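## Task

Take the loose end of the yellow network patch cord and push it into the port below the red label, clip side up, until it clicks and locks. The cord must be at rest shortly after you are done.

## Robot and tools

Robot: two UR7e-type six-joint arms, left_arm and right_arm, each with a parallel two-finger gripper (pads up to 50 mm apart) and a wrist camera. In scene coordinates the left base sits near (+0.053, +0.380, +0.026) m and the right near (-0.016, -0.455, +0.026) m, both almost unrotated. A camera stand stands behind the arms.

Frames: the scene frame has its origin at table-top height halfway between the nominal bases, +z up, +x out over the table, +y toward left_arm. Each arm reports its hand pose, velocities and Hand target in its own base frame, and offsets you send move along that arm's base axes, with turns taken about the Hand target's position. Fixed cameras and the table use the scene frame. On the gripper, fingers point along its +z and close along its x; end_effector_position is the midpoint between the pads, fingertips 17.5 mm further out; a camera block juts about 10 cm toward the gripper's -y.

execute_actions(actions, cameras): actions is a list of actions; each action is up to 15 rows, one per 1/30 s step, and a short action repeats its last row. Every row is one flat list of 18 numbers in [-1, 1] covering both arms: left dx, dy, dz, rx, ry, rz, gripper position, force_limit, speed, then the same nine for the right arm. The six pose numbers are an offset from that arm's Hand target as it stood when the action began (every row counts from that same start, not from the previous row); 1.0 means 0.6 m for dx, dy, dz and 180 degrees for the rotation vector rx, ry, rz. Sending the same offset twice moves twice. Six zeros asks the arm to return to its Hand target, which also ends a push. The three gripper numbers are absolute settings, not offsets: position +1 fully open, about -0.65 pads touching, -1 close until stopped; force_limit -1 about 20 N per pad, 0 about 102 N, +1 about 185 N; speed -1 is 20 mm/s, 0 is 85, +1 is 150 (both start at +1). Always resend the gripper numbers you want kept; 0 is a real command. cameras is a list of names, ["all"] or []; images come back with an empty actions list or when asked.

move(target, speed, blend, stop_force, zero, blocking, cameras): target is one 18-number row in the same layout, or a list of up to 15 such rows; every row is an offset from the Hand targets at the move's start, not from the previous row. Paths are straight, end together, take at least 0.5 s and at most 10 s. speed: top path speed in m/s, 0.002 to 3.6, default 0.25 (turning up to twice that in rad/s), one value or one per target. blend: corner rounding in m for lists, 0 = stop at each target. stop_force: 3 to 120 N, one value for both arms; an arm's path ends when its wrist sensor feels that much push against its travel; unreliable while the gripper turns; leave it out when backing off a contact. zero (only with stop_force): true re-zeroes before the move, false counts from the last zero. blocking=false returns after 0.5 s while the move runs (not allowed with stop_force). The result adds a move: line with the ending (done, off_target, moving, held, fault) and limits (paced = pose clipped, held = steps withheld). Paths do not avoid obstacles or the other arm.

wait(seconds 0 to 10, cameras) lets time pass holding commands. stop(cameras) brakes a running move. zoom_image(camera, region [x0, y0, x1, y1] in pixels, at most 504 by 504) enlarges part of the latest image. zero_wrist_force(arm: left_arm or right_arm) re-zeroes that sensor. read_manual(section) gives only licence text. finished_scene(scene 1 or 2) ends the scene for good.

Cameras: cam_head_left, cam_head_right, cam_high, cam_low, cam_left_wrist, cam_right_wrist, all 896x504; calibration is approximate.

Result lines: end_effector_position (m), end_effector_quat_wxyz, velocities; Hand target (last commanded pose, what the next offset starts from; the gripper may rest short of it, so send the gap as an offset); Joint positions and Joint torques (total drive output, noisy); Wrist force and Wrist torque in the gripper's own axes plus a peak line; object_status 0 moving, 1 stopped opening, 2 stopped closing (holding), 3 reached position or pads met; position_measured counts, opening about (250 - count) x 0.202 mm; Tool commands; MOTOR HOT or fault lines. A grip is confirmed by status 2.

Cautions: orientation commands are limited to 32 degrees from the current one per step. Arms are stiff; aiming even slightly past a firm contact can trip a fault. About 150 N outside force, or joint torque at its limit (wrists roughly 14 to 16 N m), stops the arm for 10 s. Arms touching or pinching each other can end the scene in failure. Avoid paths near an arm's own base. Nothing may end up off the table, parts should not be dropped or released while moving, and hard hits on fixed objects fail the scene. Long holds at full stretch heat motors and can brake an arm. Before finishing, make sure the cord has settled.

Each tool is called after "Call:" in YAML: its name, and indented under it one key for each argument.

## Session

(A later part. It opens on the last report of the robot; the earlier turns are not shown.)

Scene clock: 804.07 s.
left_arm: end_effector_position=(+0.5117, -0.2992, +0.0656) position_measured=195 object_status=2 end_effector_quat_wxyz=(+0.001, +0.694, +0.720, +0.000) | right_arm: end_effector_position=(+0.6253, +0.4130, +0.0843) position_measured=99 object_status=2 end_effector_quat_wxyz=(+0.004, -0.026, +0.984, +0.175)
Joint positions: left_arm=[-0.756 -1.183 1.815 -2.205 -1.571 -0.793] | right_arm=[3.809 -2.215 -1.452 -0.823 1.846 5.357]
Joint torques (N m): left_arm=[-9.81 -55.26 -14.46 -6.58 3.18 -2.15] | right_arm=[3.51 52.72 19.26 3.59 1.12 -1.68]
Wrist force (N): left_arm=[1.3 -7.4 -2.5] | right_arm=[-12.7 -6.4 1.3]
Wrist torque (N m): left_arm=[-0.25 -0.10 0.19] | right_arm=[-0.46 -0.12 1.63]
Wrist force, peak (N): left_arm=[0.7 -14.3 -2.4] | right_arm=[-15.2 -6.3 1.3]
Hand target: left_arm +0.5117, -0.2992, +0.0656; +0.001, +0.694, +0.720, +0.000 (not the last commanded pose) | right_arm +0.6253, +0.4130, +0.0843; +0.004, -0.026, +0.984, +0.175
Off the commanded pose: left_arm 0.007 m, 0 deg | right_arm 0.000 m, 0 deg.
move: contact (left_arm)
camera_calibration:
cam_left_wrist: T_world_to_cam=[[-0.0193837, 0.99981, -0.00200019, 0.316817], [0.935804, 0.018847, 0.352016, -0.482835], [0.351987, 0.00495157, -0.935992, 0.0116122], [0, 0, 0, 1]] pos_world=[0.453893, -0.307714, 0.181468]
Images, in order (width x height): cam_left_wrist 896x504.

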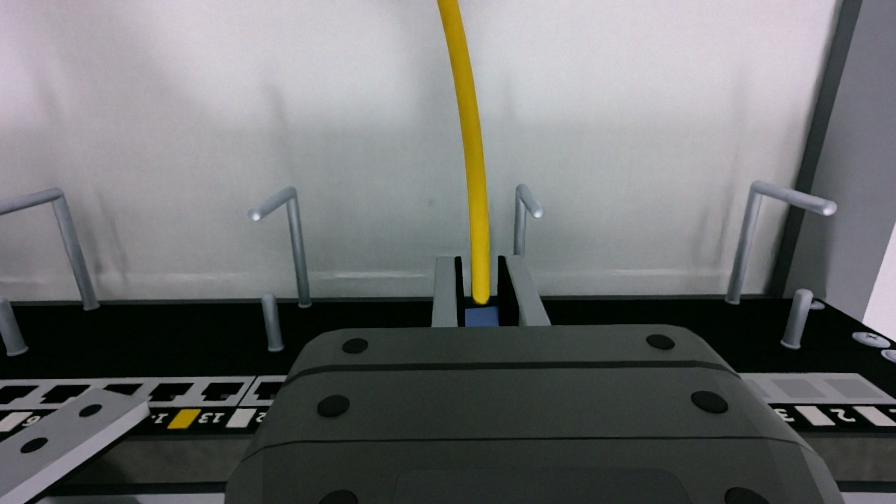

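Call:
move:
  target: [-0.004,0.0007,0.001,0,0,0.001,-1,-0.5,-0.8,0,0,0,0,0,0,-1,0.3,-1]
  speed: 0.03

Call:
move:
  target: [0.017,0.0005,0,0,0,0,-1,-0.5,-0.8,0,0,0,0,0,0,-1,0.3,-1]
  stop_force: 10
  speed: 0.01

Call:
move:
  target:
    - [0.0012,0.0008,0,0,0,0,-1,-0.5,-0.8,0,0,0,0,0,0,-1,0.3,-1]
    - [0.0012,0,0.0012,0,0,0,-1,-0.5,-0.8,0,0,0,0,0,0,-1,0.3,-1]
    - [0.0012,-0.0008,0,0,0,0,-1,-0.5,-0.8,0,0,0,0,0,0,-1,0.3,-1]
    - [0.0012,0,-0.0012,0,0,0,-1,-0.5,-0.8,0,0,0,0,0,0,-1,0.3,-1]
    - [0.0016,0.0016,0,0,0,0,-1,-0.5,-0.8,0,0,0,0,0,0,-1,0.3,-1]
    - [0.0016,0,0.0022,0,0,0,-1,-0.5,-0.8,0,0,0,0,0,0,-1,0.3,-1]
    - [0.0016,-0.0016,0,0,0,0,-1,-0.5,-0.8,0,0,0,0,0,0,-1,0.3,-1]
    - [0.0016,0,-0.002,0,0,0,-1,-0.5,-0.8,0,0,0,0,0,0,-1,0.3,-1]
    - [0.002,0,0,0,0,0,-1,-0.5,-0.8,0,0,0,0,0,0,-1,0.3,-1]
  blend: 0.0005
  speed: 0.003

Call:
move:
  target: [0.02,0.0006,0,0,0,0,-1,-0.5,-0.8,0,0,0,0,0,0,-1,0.3,-1]
  stop_force: 25
  zero: false
  speed: 0.008

Scene clock: 814.27 s.
left_arm: end_effector_position=(+0.5094, -0.2988, +0.0662) position_measured=195 object_status=2 end_effector_quat_wxyz=(+0.001, +0.693, +0.721, +0.000) | right_arm: end_effector_position=(+0.6253, +0.4130, +0.0843) position_measured=99 object_status=2 end_effector_quat_wxyz=(+0.004, -0.026, +0.984, +0.175)
Joint positions: left_arm=[-0.758 -1.188 1.821 -2.205 -1.571 -0.798] | right_arm=[3.809 -2.215 -1.452 -0.823 1.846 5.357]
Joint torques (N m): left_arm=[-10.82 -53.77 -13 -5.15 -1.02 -2.62] | right_arm=[3.47 52.87 19.37 5.4 2.55 -1.74]
Wrist force (N): left_arm=[0.1 -0.2 -1.0] | right_arm=[-10.4 -6.1 0.2]
Wrist torque (N m): left_arm=[-0.08 -0.10 0.25] | right_arm=[-0.47 -0.12 1.63]
Wrist force, peak (N): left_arm=[1.2 -7.9 -1.9] | right_arm=[-12.8 -6.8 0.9]
Hand target: left_arm +0.5093, -0.2988, +0.0662; +0.001, +0.693, +0.721, +0.000 | right_arm +0.6253, +0.4130, +0.0843; +0.004, -0.026, +0.984, +0.175
Off the commanded pose: left_arm 0.000 m, 0 deg | right_arm 0.000 m, 0 deg.
move: done

Scene clock: 815.67 s.
left_arm: end_effector_position=(+0.5119, -0.2988, +0.0662) position_measured=195 object_status=2 end_effector_quat_wxyz=(+0.001, +0.693, +0.721, +0.000) | right_arm: end_effector_position=(+0.6253, +0.4130, +0.0843) position_measured=99 object_status=2 end_effector_quat_wxyz=(+0.004, -0.026, +0.984, +0.175)
Joint positions: left_arm=[-0.755 -1.184 1.814 -2.203 -1.571 -0.795] | right_arm=[3.809 -2.215 -1.452 -0.823 1.846 5.357]
Joint torques (N m): left_arm=[-9.76 -55.84 -15.71 -7.04 3.63 -2.18] | right_arm=[3.17 52.54 18.85 4.68 3.17 -1.71]
Wrist force (N): left_arm=[1.2 -8.7 -0.9] | right_arm=[-12.4 -6.8 1.1]
Wrist torque (N m): left_arm=[-0.26 -0.10 0.23] | right_arm=[-0.48 -0.17 1.62]
Wrist force, peak (N): left_arm=[0.5 -15.6 -0.3] | right_arm=[-15.1 -6.5 1.3]
Hand target: left_arm +0.5119, -0.2988, +0.0662; +0.001, +0.693, +0.721, +0.000 (not the last commanded pose) | right_arm +0.6253, +0.4130, +0.0843; +0.004, -0.026, +0.984, +0.175
Off the commanded pose: left_arm 0.008 m, 0 deg | right_arm 0.000 m, 0 deg.
move: contact (left_arm)

Scene clock: 819.47 s.
left_arm: end_effector_position=(+0.5131, -0.2988, +0.0661) position_measured=195 object_status=2 end_effector_quat_wxyz=(+0.001, +0.693, +0.721, +0.000) | right_arm: end_effector_position=(+0.6253, +0.4130, +0.0843) position_measured=99 object_status=2 end_effector_quat_wxyz=(+0.004, -0.026, +0.984, +0.175)
Joint positions: left_arm=[-0.754 -1.182 1.811 -2.202 -1.571 -0.794] | right_arm=[3.809 -2.215 -1.452 -0.823 1.846 5.357]
Joint torques (N m): left_arm=[18.28 -57.65 -36.01 -4.01 2.62 2.31] | right_arm=[3.44 52.6 19.79 2.65 4.72 -1.77]
Wrist force (N): left_arm=[1.3 -28.9 0.6] | right_arm=[-16.4 -5.5 2.4]
Wrist torque (N m): left_arm=[-0.42 -0.04 0.28] | right_arm=[-0.48 -0.10 1.64]
Wrist force, peak (N): left_arm=[6.3 -28.7 1.4] | right_arm=[-16.5 -7.3 1.2]
Hand target: left_arm +0.5131, -0.2988, +0.0662; +0.001, +0.693, +0.721, +0.000 | right_arm +0.6253, +0.4130, +0.0843; +0.004, -0.026, +0.984, +0.175
Off the commanded pose: left_arm 0.000 m, 0 deg | right_arm 0.000 m, 0 deg.
move: done; blend cut to 0.0004 m at target 1, 0.0004 m at target 2, 0.0004 m at target 3, 0.0004 m at target 4

Scene clock: 820.00 s.
left_arm: end_effector_position=(+0.5131, -0.2988, +0.0661) position_measured=195 object_status=2 end_effector_quat_wxyz=(+0.001, +0.693, +0.721, +0.000) | right_arm: end_effector_position=(+0.6253, +0.4130, +0.0843) position_measured=99 object_status=2 end_effector_quat_wxyz=(+0.004, -0.026, +0.984, +0.175)
Joint positions: left_arm=[-0.754 -1.182 1.811 -2.202 -1.571 -0.794] | right_arm=[3.809 -2.215 -1.452 -0.823 1.846 5.357]
Joint torques (N m): left_arm=[16.09 -52.03 -28.28 -5.9 2.63 1.9] | right_arm=[3.47 53.17 19.44 2.33 4.89 -1.77]
Wrist force (N): left_arm=[1.6 -29.6 0.7] | right_arm=[-16.6 -5.6 2.2]
Wrist torque (N m): left_arm=[-0.45 -0.04 0.28] | right_arm=[-0.48 -0.08 1.64]
Wrist force, peak (N): left_arm=[1.7 -29.6 0.7] | right_arm=[-16.8 -5.7 2.3]
Hand target: left_arm +0.5131, -0.2988, +0.0661; +0.001, +0.693, +0.721, +0.000 (not the last commanded pose) | right_arm +0.6253, +0.4130, +0.0843; +0.004, -0.026, +0.984, +0.175
Off the commanded pose: left_arm 0.012 m, 0 deg | right_arm 0.000 m, 0 deg.
move: contact (left_arm)

Call:
move:
  target: [-0.007,-0.0013,-0.0023,0,0,0,-1,-0.5,-0.8,0,0,0,0,0,0,-1,0.3,-1]
  speed: 0.03

Call:
move:
  target: [0.017,0.0005,0,0,0,0,-1,-0.5,-0.8,0,0,0,0,0,0,-1,0.3,-1]
  stop_force: 9
  speed: 0.01

Call:
move:
  target: [-0.004,0.0006,0,0,0,0,-1,-0.5,-0.8,0,0,0,0,0,0,-1,0.3,-1]
  speed: 0.03

Call:
move:
  target: [0.017,0.0005,0,0,0,0,-1,-0.5,-0.8,0,0,0,0,0,0,-1,0.3,-1]
  stop_force: 9
  speed: 0.01

Call:
move:
  target: [-0.004,0.0006,0,0,0,0,-1,-0.5,-0.8,0,0,0,0,0,0,-1,0.3,-1]
  speed: 0.03

Call:
move:
  target: [0.017,0.0005,0,0,0,0,-1,-0.5,-0.8,0,0,0,0,0,0,-1,0.3,-1]
  stop_force: 9
  speed: 0.01

Call:
move:
  target: [-0.004,0.0006,0,0,0,0,-1,-0.5,-0.8,0,0,0,0,0,0,-1,0.3,-1]
  speed: 0.03

Call:
move:
  target: [0.017,0.0005,0,0,0,0,-1,-0.5,-0.8,0,0,0,0,0,0,-1,0.3,-1]
  stop_force: 9
  speed: 0.01

Call:
move:
  target: [-0.004,0.0006,0,0,0,0,-1,-0.5,-0.8,0,0,0,0,0,0,-1,0.3,-1]
  speed: 0.03

Call:
move:
  target: [0.017,0.0005,0,0,0,0,-1,-0.5,-0.8,0,0,0,0,0,0,-1,0.3,-1]
  stop_force: 9
  speed: 0.01

Scene clock: 842.97 s.
left_arm: end_effector_position=(+0.5090, -0.2995, +0.0647) position_measured=195 object_status=2 end_effector_quat_wxyz=(+0.001, +0.693, +0.721, +0.000) | right_arm: end_effector_position=(+0.6253, +0.4130, +0.0843) position_measured=99 object_status=2 end_effector_quat_wxyz=(+0.004, -0.026, +0.984, +0.175)
Joint positions: left_arm=[-0.76 -1.186 1.822 -2.209 -1.571 -0.8] | right_arm=[3.809 -2.215 -1.452 -0.823 1.846 5.357]
Joint torques (N m): left_arm=[-10.72 -55.2 -12.33 -5.1 1.21 -2.67] | right_arm=[3.74 52.95 19.33 0.27 5.19 -1.74]
Wrist force (N): left_arm=[0.1 0.0 -0.9] | right_arm=[-10.3 -6.2 0.5]
Wrist torque (N m): left_arm=[-0.05 -0.10 0.25] | right_arm=[-0.50 -0.12 1.63]
Wrist force, peak (N): left_arm=[1.6 -29.6 0.8] | right_arm=[-16.8 -5.8 2.4]
Hand target: left_arm +0.5089, -0.2995, +0.0647; +0.001, +0.693, +0.721, +0.000 | right_arm +0.6253, +0.4130, +0.0843; +0.004, -0.026, +0.984, +0.175
Off the commanded pose: left_arm 0.000 m, 0 deg | right_arm 0.000 m, 0 deg.
move: done

Scene clock: 844.43 s.
left_arm: end_effector_position=(+0.5115, -0.2995, +0.0647) position_measured=195 object_status=2 end_effector_quat_wxyz=(+0.001, +0.693, +0.721, +0.000) | right_arm: end_effector_position=(+0.6253, +0.4130, +0.0843) position_measured=99 object_status=2 end_effector_quat_wxyz=(+0.004, -0.026, +0.984, +0.175)
Joint positions: left_arm=[-0.757 -1.182 1.816 -2.207 -1.571 -0.797] | right_arm=[3.809 -2.215 -1.452 -0.823 1.846 5.357]
Joint torques (N m): left_arm=[-8.71 -54.88 -14.47 -6.77 0.13 -2.18] | right_arm=[3.63 52.65 19.63 -0.15 2.9 -1.79]
Wrist force (N): left_arm=[0.0 -8.6 -1.9] | right_arm=[-12.6 -6.5 1.8]
Wrist torque (N m): left_arm=[-0.23 -0.09 0.22] | right_arm=[-0.46 -0.14 1.62]
Wrist force, peak (N): left_arm=[-1.0 -16.6 -2.1] | right_arm=[-15.6 -5.9 2.1]
Hand target: left_arm +0.5115, -0.2995, +0.0647; +0.001, +0.693, +0.721, +0.000 (not the last commanded pose) | right_arm +0.6253, +0.4130, +0.0843; +0.004, -0.026, +0.984, +0.175
Off the commanded pose: left_arm 0.008 m, 0 deg | right_arm 0.000 m, 0 deg.
move: contact (left_arm)

Scene clock: 845.13 s.
left_arm: end_effector_position=(+0.5092, -0.2991, +0.0647) position_measured=195 object_status=2 end_effector_quat_wxyz=(+0.001, +0.693, +0.721, +0.000) | right_arm: end_effector_position=(+0.6253, +0.4130, +0.0843) position_measured=99 object_status=2 end_effector_quat_wxyz=(+0.004, -0.026, +0.984, +0.175)
Joint positions: left_arm=[-0.759 -1.186 1.822 -2.209 -1.571 -0.799] | right_arm=[3.809 -2.215 -1.452 -0.823 1.846 5.357]
Joint torques (N m): left_arm=[-11.4 -55.46 -13.57 -5.22 0.25 -2.28] | right_arm=[3.6 52.89 19.78 0.11 1.77 -1.72]
Wrist force (N): left_arm=[0.0 -0.2 -0.9] | right_arm=[-10.5 -6.1 0.3]
Wrist torque (N m): left_arm=[-0.08 -0.08 0.25] | right_arm=[-0.49 -0.10 1.62]
Wrist force, peak (N): left_arm=[-0.2 -8.8 -1.6] | right_arm=[-12.6 -6.9 1.7]
Hand target: left_arm +0.5091, -0.2991, +0.0647; +0.001, +0.693, +0.721, +0.000 | right_arm +0.6253, +0.4130, +0.0843; +0.004, -0.026, +0.984, +0.175
Off the commanded pose: left_arm 0.000 m, 0 deg | right_arm 0.000 m, 0 deg.
move: done

Scene clock: 846.57 s.
left_arm: end_effector_position=(+0.5114, -0.2991, +0.0648) position_measured=195 object_status=2 end_effector_quat_wxyz=(+0.001, +0.693, +0.721, +0.000) | right_arm: end_effector_position=(+0.6253, +0.4130, +0.0843) position_measured=99 object_status=2 end_effector_quat_wxyz=(+0.004, -0.026, +0.984, +0.175)
Joint positions: left_arm=[-0.756 -1.183 1.816 -2.207 -1.571 -0.796] | right_arm=[3.809 -2.215 -1.452 -0.823 1.846 5.357]
Joint torques (N m): left_arm=[-8.64 -55.2 -14.47 -6.55 0.5 -2.01] | right_arm=[3.63 52.98 19.87 0.61 0.79 -1.7]
Wrist force (N): left_arm=[-0.3 -7.7 -1.8] | right_arm=[-12.3 -6.5 1.6]
Wrist torque (N m): left_arm=[-0.17 -0.11 0.24] | right_arm=[-0.49 -0.16 1.62]
Wrist force, peak (N): left_arm=[-1.6 -15.9 -2.4] | right_arm=[-15.2 -6.2 2.2]
Hand target: left_arm +0.5114, -0.2991, +0.0648; +0.001, +0.693, +0.721, +0.000 (not the last commanded pose) | right_arm +0.6253, +0.4130, +0.0843; +0.004, -0.026, +0.984, +0.175
Off the commanded pose: left_arm 0.008 m, 0 deg | right_arm 0.000 m, 0 deg.
move: contact (left_arm)

Scene clock: 847.27 s.
left_arm: end_effector_position=(+0.5092, -0.2988, +0.0648) position_measured=195 object_status=2 end_effector_quat_wxyz=(+0.001, +0.693, +0.721, +0.000) | right_arm: end_effector_position=(+0.6253, +0.4130, +0.0843) position_measured=99 object_status=2 end_effector_quat_wxyz=(+0.004, -0.026, +0.984, +0.175)
Joint positions: left_arm=[-0.758 -1.187 1.823 -2.209 -1.571 -0.798] | right_arm=[3.809 -2.215 -1.452 -0.823 1.846 5.357]
Joint torques (N m): left_arm=[-11.67 -53.75 -12.29 -5.19 0.32 -2.04] | right_arm=[3.76 52.24 19.15 0.93 0.68 -1.71]
Wrist force (N): left_arm=[0.2 -0.1 -0.7] | right_arm=[-10.5 -6.1 0.5]
Wrist torque (N m): left_arm=[-0.07 -0.12 0.25] | right_arm=[-0.49 -0.12 1.63]
Wrist force, peak (N): left_arm=[-0.2 -8.3 -1.8] | right_arm=[-12.2 -6.5 1.6]
Hand target: left_arm +0.5090, -0.2987, +0.0648; +0.001, +0.693, +0.721, +0.000 | right_arm +0.6253, +0.4130, +0.0843; +0.004, -0.026, +0.984, +0.175
Off the commanded pose: left_arm 0.000 m, 0 deg | right_arm 0.000 m, 0 deg.
move: done

Scene clock: 848.70 s.
left_arm: end_effector_position=(+0.5114, -0.2987, +0.0648) position_measured=195 object_status=2 end_effector_quat_wxyz=(+0.001, +0.693, +0.721, +0.000) | right_arm: end_effector_position=(+0.6253, +0.4130, +0.0843) position_measured=99 object_status=2 end_effector_quat_wxyz=(+0.004, -0.026, +0.984, +0.175)
Joint positions: left_arm=[-0.756 -1.183 1.817 -2.207 -1.571 -0.796] | right_arm=[3.809 -2.215 -1.452 -0.823 1.846 5.357]
Joint torques (N m): left_arm=[-8.53 -55.37 -13.68 -6.3 0.59 -2.12] | right_arm=[3.7 52.9 19.52 1.5 0.74 -1.81]
Wrist force (N): left_arm=[-0.8 -7.5 -1.7] | right_arm=[-12.3 -6.0 1.5]
Wrist torque (N m): left_arm=[-0.22 -0.07 0.24] | right_arm=[-0.45 -0.14 1.62]
Wrist force, peak (N): left_arm=[-1.7 -15.3 -2.4] | right_arm=[-15.3 -5.7 1.8]
Hand target: left_arm +0.5114, -0.2987, +0.0648; +0.001, +0.693, +0.721, +0.000 (not the last commanded pose) | right_arm +0.6253, +0.4130, +0.0843; +0.004, -0.026, +0.984, +0.175
Off the commanded pose: left_arm 0.008 m, 0 deg | right_arm 0.000 m, 0 deg.
move: contact (left_arm)

Scene clock: 849.40 s.
left_arm: end_effector_position=(+0.5091, -0.2984, +0.0648) position_measured=195 object_status=2 end_effector_quat_wxyz=(+0.001, +0.693, +0.721, +0.000) | right_arm: end_effector_position=(+0.6253, +0.4130, +0.0843) position_measured=99 object_status=2 end_effector_quat_wxyz=(+0.004, -0.026, +0.984, +0.175)
Joint positions: left_arm=[-0.758 -1.187 1.824 -2.21 -1.571 -0.798] | right_arm=[3.809 -2.215 -1.452 -0.823 1.846 5.357]
Joint torques (N m): left_arm=[-10.72 -54.3 -12.46 -5.25 0.61 -2.06] | right_arm=[3.73 52.32 19.57 1.74 0.72 -1.71]
Wrist force (N): left_arm=[-0.1 0.2 -0.6] | right_arm=[-10.8 -6.0 0.4]
Wrist torque (N m): left_arm=[-0.02 -0.08 0.24] | right_arm=[-0.48 -0.07 1.63]
Wrist force, peak (N): left_arm=[-0.8 -7.4 -1.7] | right_arm=[-12.2 -6.1 1.5]
Hand target: left_arm +0.5090, -0.2984, +0.0648; +0.001, +0.693, +0.721, +0.000 | right_arm +0.6253, +0.4130, +0.0843; +0.004, -0.026, +0.984, +0.175
Off the commanded pose: left_arm 0.000 m, 0 deg | right_arm 0.000 m, 0 deg.
move: done

Scene clock: 850.83 s.
left_arm: end_effector_position=(+0.5114, -0.2983, +0.0649) position_measured=195 object_status=2 end_effector_quat_wxyz=(+0.001, +0.693, +0.721, +0.000) | right_arm: end_effector_position=(+0.6253, +0.4130, +0.0843) position_measured=99 object_status=2 end_effector_quat_wxyz=(+0.004, -0.026, +0.984, +0.175)
Joint positions: left_arm=[-0.755 -1.184 1.818 -2.208 -1.571 -0.795] | right_arm=[3.809 -2.215 -1.452 -0.823 1.846 5.357]
Joint torques (N m): left_arm=[-8.06 -54.42 -14.42 -6.5 0.87 -2.12] | right_arm=[3.66 52.51 19.57 2.26 0.75 -1.71]
Wrist force (N): left_arm=[-1.1 -8.5 -1.8] | right_arm=[-12.2 -6.3 1.8]
Wrist torque (N m): left_arm=[-0.24 -0.09 0.25] | right_arm=[-0.48 -0.18 1.62]
Wrist force, peak (N): left_arm=[-2.0 -16.5 -2.1] | right_arm=[-15.3 -5.8 2.4]
Hand target: left_arm +0.5114, -0.2983, +0.0649; +0.001, +0.693, +0.721, +0.000 (not the last commanded pose) | right_arm +0.6253, +0.4130, +0.0843; +0.004, -0.026, +0.984, +0.175
Off the commanded pose: left_arm 0.008 m, 0 deg | right_arm 0.000 m, 0 deg.
move: contact (left_arm)

Scene clock: 851.53 s.
left_arm: end_effector_position=(+0.5091, -0.2980, +0.0649) position_measured=195 object_status=2 end_effector_quat_wxyz=(+0.001, +0.693, +0.721, +0.000) | right_arm: end_effector_position=(+0.6253, +0.4130, +0.0843) position_measured=99 object_status=2 end_effector_quat_wxyz=(+0.004, -0.026, +0.984, +0.175)
Joint positions: left_arm=[-0.757 -1.188 1.824 -2.21 -1.571 -0.797] | right_arm=[3.809 -2.215 -1.452 -0.823 1.846 5.357]
Joint torques (N m): left_arm=[-11.22 -53.94 -13.68 -5.62 0.88 -2.04] | right_arm=[3.97 52.51 19.27 2.56 0.68 -1.76]
Wrist force (N): left_arm=[-0.1 0.1 -0.9] | right_arm=[-10.4 -6.0 0.4]
Wrist torque (N m): left_arm=[-0.03 -0.07 0.24] | right_arm=[-0.49 -0.14 1.63]
Wrist force, peak (N): left_arm=[-0.7 -8.7 -1.8] | right_arm=[-12.4 -6.0 1.7]
Hand target: left_arm +0.5090, -0.2980, +0.0649; +0.001, +0.693, +0.721, +0.000 | right_arm +0.6253, +0.4130, +0.0843; +0.004, -0.026, +0.984, +0.175
Off the commanded pose: left_arm 0.000 m, 0 deg | right_arm 0.000 m, 0 deg.
move: done

Scene clock: 852.97 s.
left_arm: end_effector_position=(+0.5114, -0.2979, +0.0649) position_measured=195 object_status=2 end_effector_quat_wxyz=(+0.001, +0.693, +0.721, +0.000) | right_arm: end_effector_position=(+0.6253, +0.4130, +0.0843) position_measured=99 object_status=2 end_effector_quat_wxyz=(+0.004, -0.026, +0.984, +0.175)
Joint positions: left_arm=[-0.755 -1.184 1.818 -2.208 -1.571 -0.794] | right_arm=[3.809 -2.215 -1.452 -0.823 1.846 5.357]
Joint torques (N m): left_arm=[-8.01 -54.25 -13.59 -6.27 1.08 -2.17] | right_arm=[3.96 52.44 19.35 3.08 0.81 -1.8]
Wrist force (N): left_arm=[-1.2 -7.5 -1.9] | right_arm=[-12.4 -6.2 1.9]
Wrist torque (N m): left_arm=[-0.18 -0.10 0.26] | right_arm=[-0.49 -0.13 1.63]
Wrist force, peak (N): left_arm=[-2.1 -15.5 -2.5] | right_arm=[-15.1 -5.7 2.4]
Hand target: left_arm +0.5114, -0.2979, +0.0649; +0.001, +0.693, +0.721, +0.000 (not the last commanded pose) | right_arm +0.6253, +0.4130, +0.0843; +0.004, -0.026, +0.984, +0.175
Off the commanded pose: left_arm 0.008 m, 0 deg | right_arm 0.000 m, 0 deg.
move: contact (left_arm)

Call:
move:
  target: [-0.004,-0.0023,0.0026,0,0,0,-1,-0.5,-0.8,0,0,0,0,0,0,-1,0.3,-1]
  speed: 0.03

Call:
move:
  target: [0.017,0.0005,0,0,0,0,-1,-0.5,-0.8,0,0,0,0,0,0,-1,0.3,-1]
  stop_force: 9
  speed: 0.01

Call:
move:
  target: [-0.004,0.0005,0,0,0,0,-1,-0.5,-0.8,0,0,0,0,0,0,-1,0.3,-1]
  speed: 0.03

Call:
move:
  target: [0.017,0.0005,0,0,0,0,-1,-0.5,-0.8,0,0,0,0,0,0,-1,0.3,-1]
  stop_force: 9
  speed: 0.01

Call:
move:
  target: [-0.004,0.0005,0,0,0,0,-1,-0.5,-0.8,0,0,0,0,0,0,-1,0.3,-1]
  speed: 0.03

Call:
move:
  target: [0.017,0.0005,0,0,0,0,-1,-0.5,-0.8,0,0,0,0,0,0,-1,0.3,-1]
  stop_force: 9
  speed: 0.01

Call:
move:
  target: [-0.004,0.0005,0,0,0,0,-1,-0.5,-0.8,0,0,0,0,0,0,-1,0.3,-1]
  speed: 0.03

Call:
move:
  target: [0.017,0.0005,0,0,0,0,-1,-0.5,-0.8,0,0,0,0,0,0,-1,0.3,-1]
  stop_force: 9
  speed: 0.01

Call:
move:
  target: [-0.004,0.0005,0,0,0,0,-1,-0.5,-0.8,0,0,0,0,0,0,-1,0.3,-1]
  speed: 0.03

Call:
move:
  target: [0.017,0.0005,0,0,0,0,-1,-0.5,-0.8,0,0,0,0,0,0,-1,0.3,-1]
  stop_force: 9
  speed: 0.01

Scene clock: 868.20 s.
left_arm: end_effector_position=(+0.5091, -0.2993, +0.0664) position_measured=195 object_status=2 end_effector_quat_wxyz=(+0.001, +0.693, +0.721, +0.000) | right_arm: end_effector_position=(+0.6253, +0.4130, +0.0843) position_measured=99 object_status=2 end_effector_quat_wxyz=(+0.004, -0.026, +0.984, +0.175)
Joint positions: left_arm=[-0.759 -1.189 1.821 -2.206 -1.571 -0.799] | right_arm=[3.809 -2.215 -1.452 -0.823 1.846 5.357]
Joint torques (N m): left_arm=[-12.97 -55.17 -12.37 -0.37 1.09 -2.17] | right_arm=[3.82 52.88 20.27 4.58 0.76 -1.77]
Wrist force (N): left_arm=[-0.2 0.0 -0.9] | right_arm=[-10.6 -5.9 0.5]
Wrist torque (N m): left_arm=[-0.06 -0.07 0.25] | right_arm=[-0.46 -0.08 1.62]
Wrist force, peak (N): left_arm=[-1.0 -8.3 -1.3] | right_arm=[-12.7 -6.3 1.8]
Hand target: left_arm +0.5090, -0.2993, +0.0665; +0.001, +0.693, +0.721, +0.000 | right_arm +0.6253, +0.4130, +0.0843; +0.004, -0.026, +0.984, +0.175
Off the commanded pose: left_arm 0.000 m, 0 deg | right_arm 0.000 m, 0 deg.
move: done

Scene clock: 869.70 s.
left_arm: end_effector_position=(+0.5118, -0.2993, +0.0665) position_measured=195 object_status=2 end_effector_quat_wxyz=(+0.001, +0.693, +0.721, +0.000) | right_arm: end_effector_position=(+0.6253, +0.4130, +0.0843) position_measured=99 object_status=2 end_effector_quat_wxyz=(+0.004, -0.026, +0.984, +0.175)
Joint positions: left_arm=[-0.756 -1.184 1.814 -2.203 -1.571 -0.795] | right_arm=[3.809 -2.215 -1.452 -0.823 1.846 5.357]
Joint torques (N m): left_arm=[-9.96 -55.81 -14.65 -7.04 1.6 -2.12] | right_arm=[4.73 52.78 20.1 5.08 0.69 -1.75]
Wrist force (N): left_arm=[0.8 -7.9 -0.5] | right_arm=[-12.3 -6.8 1.0]
Wrist torque (N m): left_arm=[-0.21 -0.06 0.25] | right_arm=[-0.49 -0.18 1.63]
Wrist force, peak (N): left_arm=[1.0 -15.4 -0.3] | right_arm=[-15.1 -6.4 1.2]
Hand target: left_arm +0.5118, -0.2993, +0.0665; +0.001, +0.693, +0.721, +0.000 (not the last commanded pose) | right_arm +0.6253, +0.4130, +0.0843; +0.004, -0.026, +0.984, +0.175
Off the commanded pose: left_arm 0.007 m, 0 deg | right_arm 0.000 m, 0 deg.
move: contact (left_arm)

Scene clock: 870.40 s.
left_arm: end_effector_position=(+0.5095, -0.2990, +0.0665) position_measured=195 object_status=2 end_effector_quat_wxyz=(+0.001, +0.693, +0.721, +0.000) | right_arm: end_effector_position=(+0.6253, +0.4130, +0.0843) position_measured=99 object_status=2 end_effector_quat_wxyz=(+0.004, -0.026, +0.984, +0.175)
Joint positions: left_arm=[-0.758 -1.189 1.82 -2.205 -1.571 -0.798] | right_arm=[3.809 -2.215 -1.452 -0.823 1.846 5.357]
Joint torques (N m): left_arm=[-11.21 -53.09 -13.41 -5.36 1.7 -2.13] | right_arm=[4.48 53.38 19.95 5.36 0.79 -1.86]
Wrist force (N): left_arm=[0.3 0.1 -0.6] | right_arm=[-10.4 -6.0 0.4]
Wrist torque (N m): left_arm=[-0.04 -0.14 0.24] | right_arm=[-0.48 -0.12 1.63]
Wrist force, peak (N): left_arm=[1.1 -8.1 -1.1] | right_arm=[-12.4 -6.7 1.2]
Hand target: left_arm +0.5094, -0.2990, +0.0665; +0.001, +0.693, +0.721, +0.000 | right_arm +0.6253, +0.4130, +0.0843; +0.004, -0.026, +0.984, +0.175
Off the commanded pose: left_arm 0.000 m, 0 deg | right_arm 0.000 m, 0 deg.
move: done

Scene clock: 871.83 s.
left_arm: end_effector_position=(+0.5118, -0.2989, +0.0665) position_measured=195 object_status=2 end_effector_quat_wxyz=(+0.001, +0.693, +0.721, +0.000) | right_arm: end_effector_position=(+0.6253, +0.4130, +0.0843) position_measured=99 object_status=2 end_effector_quat_wxyz=(+0.004, -0.026, +0.984, +0.175)
Joint positions: left_arm=[-0.755 -1.185 1.814 -2.203 -1.571 -0.795] | right_arm=[3.809 -2.215 -1.452 -0.823 1.846 5.357]
Joint torques (N m): left_arm=[-8.75 -55.79 -15.58 -6.98 1.88 -2.26] | right_arm=[3.85 52.47 19.84 4.67 0.75 -1.74]
Wrist force (N): left_arm=[0.5 -7.7 -0.8] | right_arm=[-12.3 -6.6 1.1]
Wrist torque (N m): left_arm=[-0.24 -0.11 0.27] | right_arm=[-0.48 -0.15 1.62]
Wrist force, peak (N): left_arm=[-0.5 -14.3 0.1] | right_arm=[-15.0 -6.4 1.1]
Hand target: left_arm +0.5118, -0.2989, +0.0665; +0.001, +0.693, +0.721, +0.000 (not the last commanded pose) | right_arm +0.6253, +0.4130, +0.0843; +0.004, -0.026, +0.984, +0.175
Off the commanded pose: left_arm 0.008 m, 0 deg | right_arm 0.000 m, 0 deg.
move: contact (left_arm)

Scene clock: 872.53 s.
left_arm: end_effector_position=(+0.5096, -0.2986, +0.0665) position_measured=195 object_status=2 end_effector_quat_wxyz=(+0.001, +0.693, +0.721, +0.000) | right_arm: end_effector_position=(+0.6253, +0.4130, +0.0843) position_measured=99 object_status=2 end_effector_quat_wxyz=(+0.004, -0.026, +0.984, +0.175)
Joint positions: left_arm=[-0.758 -1.189 1.82 -2.205 -1.571 -0.797] | right_arm=[3.809 -2.215 -1.452 -0.823 1.846 5.357]
Joint torques (N m): left_arm=[-10.71 -54.81 -12.79 -5.45 1.96 -2.21] | right_arm=[3.68 52.7 19.8 4.2 0.76 -1.66]
Wrist force (N): left_arm=[0.2 0.0 -1.0] | right_arm=[-10.6 -6.1 0.3]
Wrist torque (N m): left_arm=[-0.04 -0.12 0.25] | right_arm=[-0.49 -0.09 1.63]
Wrist force, peak (N): left_arm=[0.0 -7.6 -0.4] | right_arm=[-12.3 -6.6 0.9]
Hand target: left_arm +0.5094, -0.2986, +0.0665; +0.001, +0.693, +0.721, +0.000 | right_arm +0.6253, +0.4130, +0.0843; +0.004, -0.026, +0.984, +0.175
Off the commanded pose: left_arm 0.000 m, 0 deg | right_arm 0.000 m, 0 deg.
move: done

Scene clock: 873.97 s.
left_arm: end_effector_position=(+0.5119, -0.2986, +0.0665) position_measured=195 object_status=2 end_effector_quat_wxyz=(+0.001, +0.693, +0.721, +0.000) | right_arm: end_effector_position=(+0.6253, +0.4130, +0.0843) position_measured=99 object_status=2 end_effector_quat_wxyz=(+0.004, -0.026, +0.984, +0.175)
Joint positions: left_arm=[-0.755 -1.185 1.814 -2.203 -1.571 -0.794] | right_arm=[3.809 -2.215 -1.452 -0.823 1.846 5.357]
Joint torques (N m): left_arm=[-9.14 -56.29 -14.86 -6.96 2.07 -1.98] | right_arm=[4.03 53.07 19.8 3.51 0.78 -1.78]
Wrist force (N): left_arm=[0.2 -7.7 -0.3] | right_arm=[-12.3 -6.6 1.4]
Wrist torque (N m): left_arm=[-0.19 -0.07 0.27] | right_arm=[-0.49 -0.16 1.62]
Wrist force, peak (N): left_arm=[-0.1 -14.8 0.9] | right_arm=[-15.1 -6.2 1.3]
Hand target: left_arm +0.5119, -0.2986, +0.0665; +0.001, +0.693, +0.721, +0.000 (not the last commanded pose) | right_arm +0.6253, +0.4130, +0.0843; +0.004, -0.026, +0.984, +0.175
Off the commanded pose: left_arm 0.008 m, 0 deg | right_arm 0.000 m, 0 deg.
move: contact (left_arm)

Scene clock: 874.67 s.
left_arm: end_effector_position=(+0.5096, -0.2983, +0.0665) position_measured=195 object_status=2 end_effector_quat_wxyz=(+0.001, +0.693, +0.721, +0.000) | right_arm: end_effector_position=(+0.6253, +0.4130, +0.0843) position_measured=99 object_status=2 end_effector_quat_wxyz=(+0.004, -0.026, +0.984, +0.175)
Joint positions: left_arm=[-0.757 -1.189 1.821 -2.205 -1.571 -0.797] | right_arm=[3.809 -2.215 -1.452 -0.823 1.846 5.357]
Joint torques (N m): left_arm=[-11.44 -53.37 -13.63 -5.38 1.97 -2.16] | right_arm=[4.59 52.83 19.41 3 0.85 -1.69]
Wrist force (N): left_arm=[0.0 -0.2 -0.7] | right_arm=[-10.4 -6.1 0.6]
Wrist torque (N m): left_arm=[-0.08 -0.09 0.25] | right_arm=[-0.48 -0.12 1.63]
Wrist force, peak (N): left_arm=[0.5 -8.0 -0.4] | right_arm=[-12.3 -6.7 1.4]
Hand target: left_arm +0.5095, -0.2983, +0.0665; +0.001, +0.693, +0.721, +0.000 | right_arm +0.6253, +0.4130, +0.0843; +0.004, -0.026, +0.984, +0.175
Off the commanded pose: left_arm 0.000 m, 0 deg | right_arm 0.000 m, 0 deg.
move: done

Scene clock: 876.10 s.
left_arm: end_effector_position=(+0.5118, -0.2983, +0.0666) position_measured=195 object_status=2 end_effector_quat_wxyz=(+0.001, +0.693, +0.721, +0.000) | right_arm: end_effector_position=(+0.6253, +0.4130, +0.0843) position_measured=99 object_status=2 end_effector_quat_wxyz=(+0.004, -0.026, +0.984, +0.175)
Joint positions: left_arm=[-0.755 -1.186 1.815 -2.203 -1.571 -0.794] | right_arm=[3.809 -2.215 -1.452 -0.823 1.846 5.357]
Joint torques (N m): left_arm=[-9.04 -55.24 -15.21 -6.69 1.81 -2.1] | right_arm=[3.95 53 20.12 2.32 0.72 -1.67]
Wrist force (N): left_arm=[-0.3 -7.3 -0.4] | right_arm=[-12.3 -6.5 1.5]
Wrist torque (N m): left_arm=[-0.20 -0.10 0.27] | right_arm=[-0.50 -0.11 1.62]
Wrist force, peak (N): left_arm=[-0.8 -14.1 0.2] | right_arm=[-14.6 -6.2 1.4]
Hand target: left_arm +0.5118, -0.2983, +0.0666; +0.001, +0.693, +0.721, +0.000 (not the last commanded pose) | right_arm +0.6253, +0.4130, +0.0843; +0.004, -0.026, +0.984, +0.175
Off the commanded pose: left_arm 0.008 m, 0 deg | right_arm 0.000 m, 0 deg.
move: contact (left_arm)

Scene clock: 876.80 s.
left_arm: end_effector_position=(+0.5095, -0.2980, +0.0666) position_measured=195 object_status=2 end_effector_quat_wxyz=(+0.001, +0.693, +0.721, +0.000) | right_arm: end_effector_position=(+0.6253, +0.4130, +0.0843) position_measured=99 object_status=2 end_effector_quat_wxyz=(+0.004, -0.026, +0.984, +0.175)
Joint positions: left_arm=[-0.757 -1.19 1.822 -2.205 -1.571 -0.796] | right_arm=[3.809 -2.215 -1.452 -0.823 1.846 5.357]
Joint torques (N m): left_arm=[-10.29 -53.25 -11.74 -5.19 2 -2.03] | right_arm=[3.68 52.69 20.26 1.91 0.82 -1.71]
Wrist force (N): left_arm=[0.2 0.1 -0.8] | right_arm=[-10.4 -6.3 0.7]
Wrist torque (N m): left_arm=[-0.04 -0.13 0.24] | right_arm=[-0.51 -0.12 1.63]
Wrist force, peak (N): left_arm=[-0.4 -7.4 -0.6] | right_arm=[-12.2 -6.3 1.4]
Hand target: left_arm +0.5094, -0.2980, +0.0666; +0.001, +0.693, +0.721, +0.000 | right_arm +0.6253, +0.4130, +0.0843; +0.004, -0.026, +0.984, +0.175
Off the commanded pose: left_arm 0.000 m, 0 deg | right_arm 0.000 m, 0 deg.
move: done

Scene clock: 878.23 s.
left_arm: end_effector_position=(+0.5117, -0.2979, +0.0666) position_measured=195 object_status=2 end_effector_quat_wxyz=(+0.002, +0.693, +0.721, +0.000) | right_arm: end_effector_position=(+0.6253, +0.4130, +0.0843) position_measured=99 object_status=2 end_effector_quat_wxyz=(+0.004, -0.026, +0.984, +0.175)
Joint positions: left_arm=[-0.754 -1.186 1.816 -2.204 -1.571 -0.794] | right_arm=[3.809 -2.215 -1.452 -0.823 1.846 5.357]
Joint torques (N m): left_arm=[-7.93 -55.08 -14.37 -6.53 2.09 -2.13] | right_arm=[4.34 52.64 20.28 1.05 0.81 -1.83]
Wrist force (N): left_arm=[-1.5 -8.5 -0.5] | right_arm=[-12.4 -6.2 1.7]
Wrist torque (N m): left_arm=[-0.25 -0.13 0.27] | right_arm=[-0.49 -0.15 1.62]
Wrist force, peak (N): left_arm=[-2.7 -14.7 -0.5] | right_arm=[-14.8 -5.6 2.1]
Hand target: left_arm +0.5117, -0.2979, +0.0666; +0.002, +0.693, +0.721, +0.000 (not the last commanded pose) | right_arm +0.6253, +0.4130, +0.0843; +0.004, -0.026, +0.984, +0.175
Off the commanded pose: left_arm 0.008 m, 0 deg | right_arm 0.000 m, 0 deg.
move: contact (left_arm)

Call:
move:
  target: [-0.004,-0.0014,0.0010,0,0,0,-1,-0.5,-0.8,0,0,0,0,0,0,-1,0.3,-1]
  speed: 0.03

Call:
move:
  target: [0.017,0.0005,0,0,0,0,-1,-0.5,-0.8,0,0,0,0,0,0,-1,0.3,-1]
  stop_force: 9
  speed: 0.01

Call:
move:
  target: [-0.004,-0.0001,0.001,0,0,0,-1,-0.5,-0.8,0,0,0,0,0,0,-1,0.3,-1]
  speed: 0.03

Call:
move:
  target: [0.017,0.0005,0,0,0,0,-1,-0.5,-0.8,0,0,0,0,0,0,-1,0.3,-1]
  stop_force: 9
  speed: 0.01

Call:
move:
  target: [-0.004,-0.0001,0.001,0,0,0,-1,-0.5,-0.8,0,0,0,0,0,0,-1,0.3,-1]
  speed: 0.03

Call:
move:
  target: [0.017,0.0005,0,0,0,0,-1,-0.5,-0.8,0,0,0,0,0,0,-1,0.3,-1]
  stop_force: 9
  speed: 0.01

Call:
move:
  target: [-0.004,-0.0001,0.0012,0,0,0,-1,-0.5,-0.8,0,0,0,0,0,0,-1,0.3,-1]
  speed: 0.03

Call:
move:
  target: [0.017,0.0005,0,0,0,0,-1,-0.5,-0.8,0,0,0,0,0,0,-1,0.3,-1]
  stop_force: 9
  speed: 0.01

Scene clock: 887.27 s.
left_arm: end_effector_position=(+0.5094, -0.2987, +0.0672) position_measured=195 object_status=2 end_effector_quat_wxyz=(+0.002, +0.693, +0.721, +0.000) | right_arm: end_effector_position=(+0.6253, +0.4130, +0.0843) position_measured=99 object_status=2 end_effector_quat_wxyz=(+0.004, -0.026, +0.984, +0.175)
Joint positions: left_arm=[-0.758 -1.19 1.82 -2.204 -1.571 -0.797] | right_arm=[3.809 -2.215 -1.452 -0.823 1.846 5.357]
Joint torques (N m): left_arm=[-10.58 -55.57 -13.97 -5.27 2.09 -2.2] | right_arm=[4.07 52.99 19.8 0.24 0.87 -1.68]
Wrist force (N): left_arm=[0.0 0.0 -0.9] | right_arm=[-10.5 -6.0 0.5]
Wrist torque (N m): left_arm=[-0.05 -0.09 0.25] | right_arm=[-0.48 -0.11 1.62]
Wrist force, peak (N): left_arm=[-1.5 -8.9 -0.9] | right_arm=[-12.6 -6.3 1.9]
Hand target: left_arm +0.5093, -0.2988, +0.0672; +0.002, +0.693, +0.721, +0.000 | right_arm +0.6253, +0.4130, +0.0843; +0.004, -0.026, +0.984, +0.175
Off the commanded pose: left_arm 0.000 m, 0 deg | right_arm 0.000 m, 0 deg.
move: done

Scene clock: 888.73 s.
left_arm: end_effector_position=(+0.5118, -0.2987, +0.0673) position_measured=195 object_status=2 end_effector_quat_wxyz=(+0.002, +0.693, +0.721, +0.000) | right_arm: end_effector_position=(+0.6253, +0.4130, +0.0843) position_measured=99 object_status=2 end_effector_quat_wxyz=(+0.004, -0.026, +0.984, +0.175)
Joint positions: left_arm=[-0.755 -1.186 1.814 -2.202 -1.571 -0.794] | right_arm=[3.809 -2.215 -1.452 -0.823 1.846 5.357]
Joint torques (N m): left_arm=[-9.06 -55.44 -14.48 -7.18 1.93 -2.19] | right_arm=[4.45 53.08 20.04 0.7 0.84 -1.66]
Wrist force (N): left_arm=[0.6 -7.8 -0.6] | right_arm=[-12.4 -6.4 1.2]
Wrist torque (N m): left_arm=[-0.20 -0.12 0.27] | right_arm=[-0.45 -0.15 1.62]
Wrist force, peak (N): left_arm=[0.2 -15.0 0.4] | right_arm=[-15.1 -6.1 1.0]
Hand target: left_arm +0.5118, -0.2987, +0.0673; +0.002, +0.693, +0.721, +0.000 (not the last commanded pose) | right_arm +0.6253, +0.4130, +0.0843; +0.004, -0.026, +0.984, +0.175
Off the commanded pose: left_arm 0.008 m, 0 deg | right_arm 0.000 m, 0 deg.
move: contact (left_arm)

Scene clock: 889.43 s.
left_arm: end_effector_position=(+0.5095, -0.2988, +0.0678) position_measured=195 object_status=2 end_effector_quat_wxyz=(+0.002, +0.693, +0.721, +0.000) | right_arm: end_effector_position=(+0.6253, +0.4130, +0.0843) position_measured=99 object_status=2 end_effector_quat_wxyz=(+0.004, -0.026, +0.984, +0.175)
Joint positions: left_arm=[-0.758 -1.191 1.819 -2.202 -1.571 -0.797] | right_arm=[3.809 -2.215 -1.452 -0.823 1.846 5.357]
Joint torques (N m): left_arm=[-10.18 -54.63 -12.24 -5.29 1.82 -2.17] | right_arm=[4.05 52.91 19.91 0.93 0.85 -1.67]
Wrist force (N): left_arm=[0.1 -0.4 -0.7] | right_arm=[-10.4 -6.0 0.3]
Wrist torque (N m): left_arm=[-0.12 -0.10 0.25] | right_arm=[-0.46 -0.12 1.63]
Wrist force, peak (N): left_arm=[0.3 -7.8 -0.5] | right_arm=[-12.4 -6.7 1.2]
Hand target: left_arm +0.5094, -0.2988, +0.0679; +0.002, +0.693, +0.721, +0.000 | right_arm +0.6253, +0.4130, +0.0843; +0.004, -0.026, +0.984, +0.175
Off the commanded pose: left_arm 0.000 m, 0 deg | right_arm 0.000 m, 0 deg.
move: done

Scene clock: 890.87 s.
left_arm: end_effector_position=(+0.5117, -0.2988, +0.0679) position_measured=195 object_status=2 end_effector_quat_wxyz=(+0.002, +0.693, +0.721, +0.000) | right_arm: end_effector_position=(+0.6253, +0.4130, +0.0843) position_measured=99 object_status=2 end_effector_quat_wxyz=(+0.004, -0.026, +0.984, +0.175)
Joint positions: left_arm=[-0.755 -1.187 1.813 -2.2 -1.571 -0.794] | right_arm=[3.809 -2.215 -1.452 -0.823 1.846 5.357]
Joint torques (N m): left_arm=[-8.58 -55.17 -15.11 -6.8 2.01 -1.87] | right_arm=[4.95 52.71 20.19 1.52 0.83 -1.69]
Wrist force (N): left_arm=[-0.6 -8.6 -0.5] | right_arm=[-12.5 -6.2 1.7]
Wrist torque (N m): left_arm=[-0.27 -0.14 0.27] | right_arm=[-0.45 -0.13 1.63]
Wrist force, peak (N): left_arm=[-1.4 -15.8 -0.2] | right_arm=[-15.0 -6.0 1.7]
Hand target: left_arm +0.5117, -0.2988, +0.0679; +0.002, +0.693, +0.721, +0.000 (not the last commanded pose) | right_arm +0.6253, +0.4130, +0.0843; +0.004, -0.026, +0.984, +0.175
Off the commanded pose: left_arm 0.008 m, 0 deg | right_arm 0.000 m, 0 deg.
move: contact (left_arm)

Scene clock: 891.57 s.
left_arm: end_effector_position=(+0.5094, -0.2988, +0.0685) position_measured=195 object_status=2 end_effector_quat_wxyz=(+0.002, +0.693, +0.721, +0.000) | right_arm: end_effector_position=(+0.6253, +0.4130, +0.0843) position_measured=99 object_status=2 end_effector_quat_wxyz=(+0.004, -0.026, +0.984, +0.175)
Joint positions: left_arm=[-0.758 -1.192 1.819 -2.201 -1.571 -0.797] | right_arm=[3.809 -2.215 -1.452 -0.823 1.846 5.357]
Joint torques (N m): left_arm=[-10.29 -55.49 -12.71 -5.2 1.94 -2.07] | right_arm=[4.76 52.95 20.65 1.86 0.84 -1.71]
Wrist force (N): left_arm=[0.3 0.1 -0.9] | right_arm=[-10.3 -6.1 0.4]
Wrist torque (N m): left_arm=[-0.03 -0.13 0.24] | right_arm=[-0.50 -0.14 1.63]
Wrist force, peak (N): left_arm=[-0.8 -8.4 -0.6] | right_arm=[-12.3 -6.6 1.5]
Hand target: left_arm +0.5093, -0.2988, +0.0685; +0.002, +0.693, +0.721, +0.000 | right_arm +0.6253, +0.4130, +0.0843; +0.004, -0.026, +0.984, +0.175
Off the commanded pose: left_arm 0.000 m, 0 deg | right_arm 0.000 m, 0 deg.
move: done

Scene clock: 893.00 s.
left_arm: end_effector_position=(+0.5116, -0.2988, +0.0685) position_measured=195 object_status=2 end_effector_quat_wxyz=(+0.002, +0.693, +0.721, +0.000) | right_arm: end_effector_position=(+0.6253, +0.4130, +0.0843) position_measured=99 object_status=2 end_effector_quat_wxyz=(+0.004, -0.026, +0.984, +0.175)
Joint positions: left_arm=[-0.756 -1.188 1.813 -2.199 -1.571 -0.794] | right_arm=[3.809 -2.215 -1.452 -0.823 1.846 5.357]
Joint torques (N m): left_arm=[-7.78 -55.07 -14.7 -6.56 1.89 -2.33] | right_arm=[3.91 52.85 20.06 2.38 0.8 -1.61]
Wrist force (N): left_arm=[-1.4 -8.7 -0.8] | right_arm=[-12.3 -6.0 1.7]
Wrist torque (N m): left_arm=[-0.24 -0.16 0.27] | right_arm=[-0.45 -0.17 1.62]
Wrist force, peak (N): left_arm=[-2.5 -15.9 0.1] | right_arm=[-15.1 -5.5 1.9]
Hand target: left_arm +0.5116, -0.2988, +0.0685; +0.002, +0.693, +0.721, +0.000 (not the last commanded pose) | right_arm +0.6253, +0.4130, +0.0843; +0.004, -0.026, +0.984, +0.175
Off the commanded pose: left_arm 0.008 m, 0 deg | right_arm 0.000 m, 0 deg.
move: contact (left_arm)

Scene clock: 893.70 s.
left_arm: end_effector_position=(+0.5093, -0.2989, +0.0692) position_measured=195 object_status=2 end_effector_quat_wxyz=(+0.002, +0.693, +0.721, +0.000) | right_arm: end_effector_position=(+0.6253, +0.4130, +0.0843) position_measured=99 object_status=2 end_effector_quat_wxyz=(+0.004, -0.026, +0.984, +0.175)
Joint positions: left_arm=[-0.758 -1.193 1.818 -2.199 -1.571 -0.797] | right_arm=[3.809 -2.215 -1.452 -0.823 1.846 5.357]
Joint torques (N m): left_arm=[-9.95 -55.18 -12.82 -5.1 1.94 -2.12] | right_arm=[4.53 53.27 20.26 2.65 0.9 -1.68]
Wrist force (N): left_arm=[0.2 -0.2 -0.8] | right_arm=[-10.5 -6.1 0.7]
Wrist torque (N m): left_arm=[-0.08 -0.12 0.24] | right_arm=[-0.49 -0.12 1.63]
Wrist force, peak (N): left_arm=[-1.8 -9.0 -0.4] | right_arm=[-12.5 -6.2 1.7]
Hand target: left_arm +0.5092, -0.2989, +0.0692; +0.002, +0.693, +0.721, +0.000 | right_arm +0.6253, +0.4130, +0.0843; +0.004, -0.026, +0.984, +0.175
Off the commanded pose: left_arm 0.000 m, 0 deg | right_arm 0.000 m, 0 deg.
move: done

Scene clock: 895.13 s.
left_arm: end_effector_position=(+0.5115, -0.2988, +0.0693) position_measured=195 object_status=2 end_effector_quat_wxyz=(+0.002, +0.693, +0.721, +0.000) | right_arm: end_effector_position=(+0.6253, +0.4130, +0.0843) position_measured=99 object_status=2 end_effector_quat_wxyz=(+0.004, -0.026, +0.984, +0.175)
Joint positions: left_arm=[-0.756 -1.189 1.813 -2.197 -1.571 -0.794] | right_arm=[3.809 -2.215 -1.452 -0.823 1.846 5.357]
Joint torques (N m): left_arm=[-6.94 -54.99 -13.9 -6.37 1.84 -2.24] | right_arm=[4.71 53.1 20.27 3.24 0.91 -1.64]
Wrist force (N): left_arm=[-1.6 -8.2 -0.8] | right_arm=[-12.6 -5.9 1.8]
Wrist torque (N m): left_arm=[-0.24 -0.13 0.28] | right_arm=[-0.45 -0.10 1.62]
Wrist force, peak (N): left_arm=[-2.5 -15.0 -0.4] | right_arm=[-15.0 -5.7 1.8]
Hand target: left_arm +0.5115, -0.2988, +0.0693; +0.002, +0.693, +0.721, +0.000 (not the last commanded pose) | right_arm +0.6253, +0.4130, +0.0843; +0.004, -0.026, +0.984, +0.175
Off the commanded pose: left_arm 0.008 m, 0 deg | right_arm 0.000 m, 0 deg.
move: contact (left_arm)

Call:
move:
  target: [-0.003,0.0004,-0.0043,0,0,-0.0018,-1,-0.5,-0.8,0,0,0,0,0,0,-1,0.3,-1]
  speed: 0.03

Call:
move:
  target: [0.02,0.0005,0,0,0,0,-1,-0.5,-0.8,0,0,0,0,0,0,-1,0.3,-1]
  stop_force: 20
  speed: 0.01

Call:
move:
  target: [0.02,0.0005,0,0,0,0,-1,-0.5,-0.8,0,0,0,0,0,0,-1,0.3,-1]
  stop_force: 33
  zero: false
  speed: 0.01
  cameras: ["cam_left_wrist"]

Call:
zoom_image:
  camera: "cam_left_wrist"
  region: [130, 360, 300, 430]

Call:
zoom_image:
  camera: "cam_left_wrist"
  region: [726, 360, 896, 430]

Call:
zoom_image:
  camera: "cam_left_wrist"
  region: [420, 240, 550, 330]

Scene clock: 911.20 s.
left_arm: end_effector_position=(+0.5098, -0.2986, +0.0669) position_measured=195 object_status=2 end_effector_quat_wxyz=(+0.002, +0.695, +0.719, +0.000) | right_arm: end_effector_position=(+0.6253, +0.4130, +0.0843) position_measured=99 object_status=2 end_effector_quat_wxyz=(+0.004, -0.026, +0.984, +0.175)
Joint positions: left_arm=[-0.757 -1.189 1.82 -2.205 -1.571 -0.791] | right_arm=[3.809 -2.215 -1.452 -0.823 1.846 5.357]
Joint torques (N m): left_arm=[-11.07 -31.74 -12.92 -5.48 1.29 2.48] | right_arm=[5.05 52.71 20.58 4.74 0.91 -1.71]
Wrist force (N): left_arm=[0.3 0.0 -0.6] | right_arm=[-10.2 -5.9 0.6]
Wrist torque (N m): left_arm=[-0.05 -0.14 0.24] | right_arm=[-0.46 -0.16 1.63]
Wrist force, peak (N): left_arm=[-1.9 -8.4 -0.8] | right_arm=[-12.5 -6.5 2.0]
Hand target: left_arm +0.5097, -0.2986, +0.0667; +0.002, +0.695, +0.719, +0.000 | right_arm +0.6253, +0.4130, +0.0843; +0.004, -0.026, +0.984, +0.175
Off the commanded pose: left_arm 0.000 m, 0 deg | right_arm 0.000 m, 0 deg.
move: done

Scene clock: 912.67 s.
left_arm: end_effector_position=(+0.5124, -0.2985, +0.0666) position_measured=195 object_status=2 end_effector_quat_wxyz=(+0.002, +0.695, +0.719, +0.000) | right_arm: end_effector_position=(+0.6253, +0.4130, +0.0843) position_measured=99 object_status=2 end_effector_quat_wxyz=(+0.004, -0.026, +0.984, +0.175)
Joint positions: left_arm=[-0.754 -1.184 1.813 -2.203 -1.571 -0.787] | right_arm=[3.809 -2.215 -1.452 -0.823 1.846 5.357]
Joint torques (N m): left_arm=[-7.12 -56.87 -19.71 -9.31 0.65 -2.19] | right_arm=[4.47 52.86 20.25 4.96 0.97 -1.66]
Wrist force (N): left_arm=[1.5 -18.3 0.6] | right_arm=[-13.5 -6.7 1.8]
Wrist torque (N m): left_arm=[-0.45 -0.05 0.28] | right_arm=[-0.48 -0.14 1.63]
Wrist force, peak (N): left_arm=[1.4 -24.9 1.7] | right_arm=[-16.4 -6.3 1.5]
Hand target: left_arm +0.5124, -0.2985, +0.0666; +0.002, +0.695, +0.719, +0.000 (not the last commanded pose) | right_arm +0.6253, +0.4130, +0.0843; +0.004, -0.026, +0.984, +0.175
Off the commanded pose: left_arm 0.009 m, 0 deg | right_arm 0.000 m, 0 deg.
move: contact (left_arm)

Scene clock: 914.00 s.
left_arm: end_effector_position=(+0.5135, -0.2986, +0.0667) position_measured=195 object_status=2 end_effector_quat_wxyz=(+0.002, +0.695, +0.719, +0.000) | right_arm: end_effector_position=(+0.6253, +0.4130, +0.0843) position_measured=99 object_status=2 end_effector_quat_wxyz=(+0.004, -0.026, +0.984, +0.175)
Joint positions: left_arm=[-0.753 -1.183 1.81 -2.202 -1.571 -0.786] | right_arm=[3.809 -2.215 -1.452 -0.823 1.846 5.357]
Joint torques (N m): left_arm=[-4.23 -58.25 -23.94 -12.18 3.37 -2.07] | right_arm=[7.75 52.5 20.61 -1.61 8.22 -1.58]
Wrist force (N): left_arm=[3.1 -28.4 2.1] | right_arm=[-24.6 -5.8 7.7]
Wrist torque (N m): left_arm=[-0.37 -0.03 0.28] | right_arm=[-0.50 -0.29 1.70]
Wrist force, peak (N): left_arm=[2.9 -34.9 3.4] | right_arm=[-27.1 -5.7 7.9]
Hand target: left_arm +0.5135, -0.2986, +0.0667; +0.002, +0.695, +0.719, +0.000 (not the last commanded pose) | right_arm +0.6253, +0.4130, +0.0843; +0.004, -0.026, +0.984, +0.175
Off the commanded pose: left_arm 0.011 m, 0 deg | right_arm 0.000 m, 0 deg.
move: contact (left_arm)
camera_calibration:
cam_left_wrist: T_world_to_cam=[[-0.015217, 0.999881, -0.00258921, 0.314103], [0.935651, 0.0151526, 0.3526, -0.485918], [0.352598, 0.00294293, -0.93577, 0.0111371], [0, 0, 0, 1]] pos_world=[0.455503, -0.306735, 0.18257]
Images, in order (width x height): cam_left_wrist 896x504.

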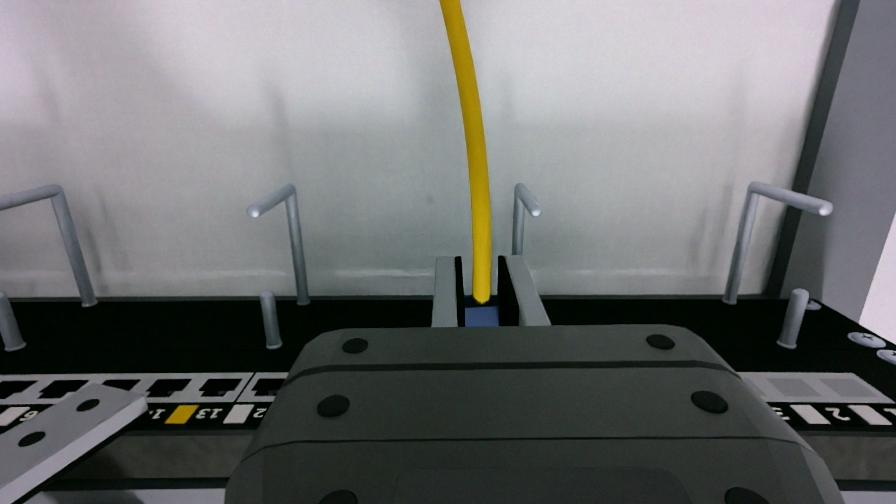

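Scaled by 2.965 from the camera's 896x504 image, which has a finer 1280x720 frame.

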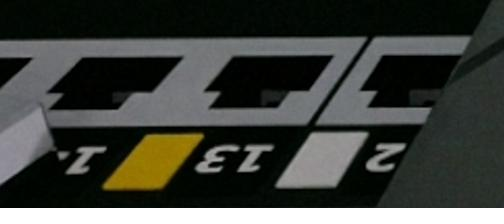

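Scaled by 2.965 from the camera's 896x504 image, which has a finer 1280x720 frame.

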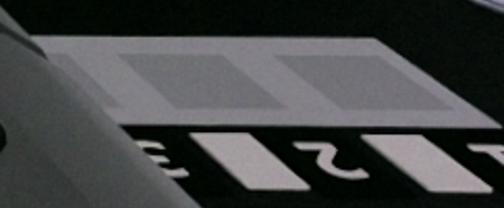

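Scaled by 3.877 from the camera's 896x504 image, which has a finer 1280x720 frame.

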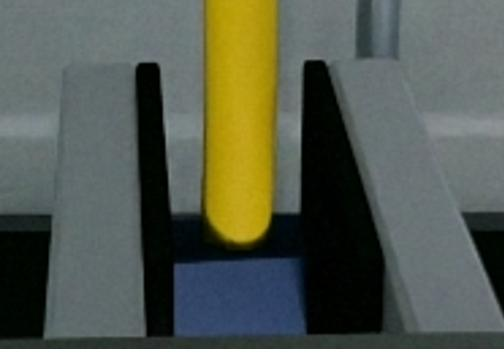

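Call:
move:
  target: [-0.008,-0.0019,0,0.0222,0,0,-1,-0.5,-0.8,0,0,0,0,0,0,-1,0.3,-1]
  speed: 0.03

Call:
move:
  target: [0.02,0.0005,0,0,0,0,-1,-0.5,-0.8,0,0,0,0,0,0,-1,0.3,-1]
  stop_force: 10
  speed: 0.01

Call:
move:
  target: [0.02,0.0005,0,0,0,0,-1,-0.5,-0.8,0,0,0,0,0,0,-1,0.3,-1]
  stop_force: 20
  zero: false
  speed: 0.01
  cameras: ["cam_left_wrist"]

Call:
zoom_image:
  camera: "cam_left_wrist"
  region: [420, 240, 550, 330]

Scene clock: 925.10 s.
left_arm: end_effector_position=(+0.5087, -0.2997, +0.0667) position_measured=195 object_status=2 end_effector_quat_wxyz=(-0.022, +0.695, +0.718, +0.025) | right_arm: end_effector_position=(+0.6253, +0.4130, +0.0843) position_measured=99 object_status=2 end_effector_quat_wxyz=(+0.004, -0.026, +0.984, +0.175)
Joint positions: left_arm=[-0.782 -1.177 1.788 -2.137 -1.521 -0.816] | right_arm=[3.809 -2.215 -1.452 -0.823 1.846 5.357]
Joint torques (N m): left_arm=[-9.38 -30.13 -27.18 -0.53 2.18 -2.19] | right_arm=[14.17 53.18 20.75 4.38 0.85 -1.72]
Wrist force (N): left_arm=[0.2 0.2 -0.9] | right_arm=[-12.7 -6.1 1.0]
Wrist torque (N m): left_arm=[-0.02 -0.13 0.25] | right_arm=[-0.46 -0.19 1.68]
Wrist force, peak (N): left_arm=[3.5 -29.0 2.1] | right_arm=[-24.7 -5.7 8.1]
Hand target: left_arm +0.5087, -0.2998, +0.0667; -0.023, +0.695, +0.718, +0.025 | right_arm +0.6253, +0.4130, +0.0843; +0.004, -0.026, +0.984, +0.175
Off the commanded pose: left_arm 0.000 m, 0 deg | right_arm 0.000 m, 0 deg.
move: done

Scene clock: 926.67 s.
left_arm: end_effector_position=(+0.5121, -0.2997, +0.0667) position_measured=195 object_status=2 end_effector_quat_wxyz=(-0.023, +0.695, +0.718, +0.025) | right_arm: end_effector_position=(+0.6253, +0.4130, +0.0843) position_measured=99 object_status=2 end_effector_quat_wxyz=(+0.004, -0.026, +0.984, +0.175)
Joint positions: left_arm=[-0.778 -1.171 1.779 -2.133 -1.521 -0.812] | right_arm=[3.809 -2.215 -1.452 -0.823 1.846 5.357]
Joint torques (N m): left_arm=[-9.49 -57.06 -15.21 -6.94 2.95 -2.27] | right_arm=[13.63 53.6 20.61 4.09 1.17 -1.75]
Wrist force (N): left_arm=[1.5 -7.9 -0.4] | right_arm=[-14.2 -7.1 1.8]
Wrist torque (N m): left_arm=[-0.19 -0.15 0.24] | right_arm=[-0.52 -0.21 1.68]
Wrist force, peak (N): left_arm=[1.3 -14.7 0.5] | right_arm=[-17.0 -6.5 1.7]
Hand target: left_arm +0.5121, -0.2997, +0.0667; -0.023, +0.695, +0.718, +0.025 (not the last commanded pose) | right_arm +0.6253, +0.4130, +0.0843; +0.004, -0.026, +0.984, +0.175
Off the commanded pose: left_arm 0.009 m, 0 deg | right_arm 0.000 m, 0 deg.
move: contact (left_arm)

Scene clock: 927.93 s.
left_arm: end_effector_position=(+0.5126, -0.2998, +0.0668) position_measured=195 object_status=2 end_effector_quat_wxyz=(-0.022, +0.695, +0.718, +0.025) | right_arm: end_effector_position=(+0.6253, +0.4130, +0.0843) position_measured=99 object_status=2 end_effector_quat_wxyz=(+0.004, -0.026, +0.984, +0.175)
Joint positions: left_arm=[-0.778 -1.17 1.778 -2.133 -1.521 -0.812] | right_arm=[3.809 -2.215 -1.452 -0.823 1.846 5.357]
Joint torques (N m): left_arm=[-7.88 -58.47 -19.83 -9.32 4.41 -2.1] | right_arm=[14.68 53.19 20.56 3 1.46 -1.69]
Wrist force (N): left_arm=[3.1 -17.7 0.8] | right_arm=[-15.6 -7.1 2.0]
Wrist torque (N m): left_arm=[-0.37 -0.12 0.23] | right_arm=[-0.50 -0.19 1.68]
Wrist force, peak (N): left_arm=[2.6 -22.9 1.7] | right_arm=[-17.7 -6.7 2.0]
Hand target: left_arm +0.5126, -0.2998, +0.0668; -0.022, +0.695, +0.718, +0.025 (not the last commanded pose) | right_arm +0.6253, +0.4130, +0.0843; +0.004, -0.026, +0.984, +0.175
Off the commanded pose: left_arm 0.011 m, 0 deg | right_arm 0.000 m, 0 deg.
move: contact (left_arm)
camera_calibration:
cam_left_wrist: T_world_to_cam=[[-0.0151807, 0.99765, 0.0668192, 0.309995], [0.935577, -0.0094063, 0.352996, -0.492471], [0.352795, 0.0678733, -0.933236, 0.0307458], [0, 0, 0, 1]] pos_world=[0.454603, -0.315985, 0.18182]
Images, in order (width x height): cam_left_wrist 896x504.

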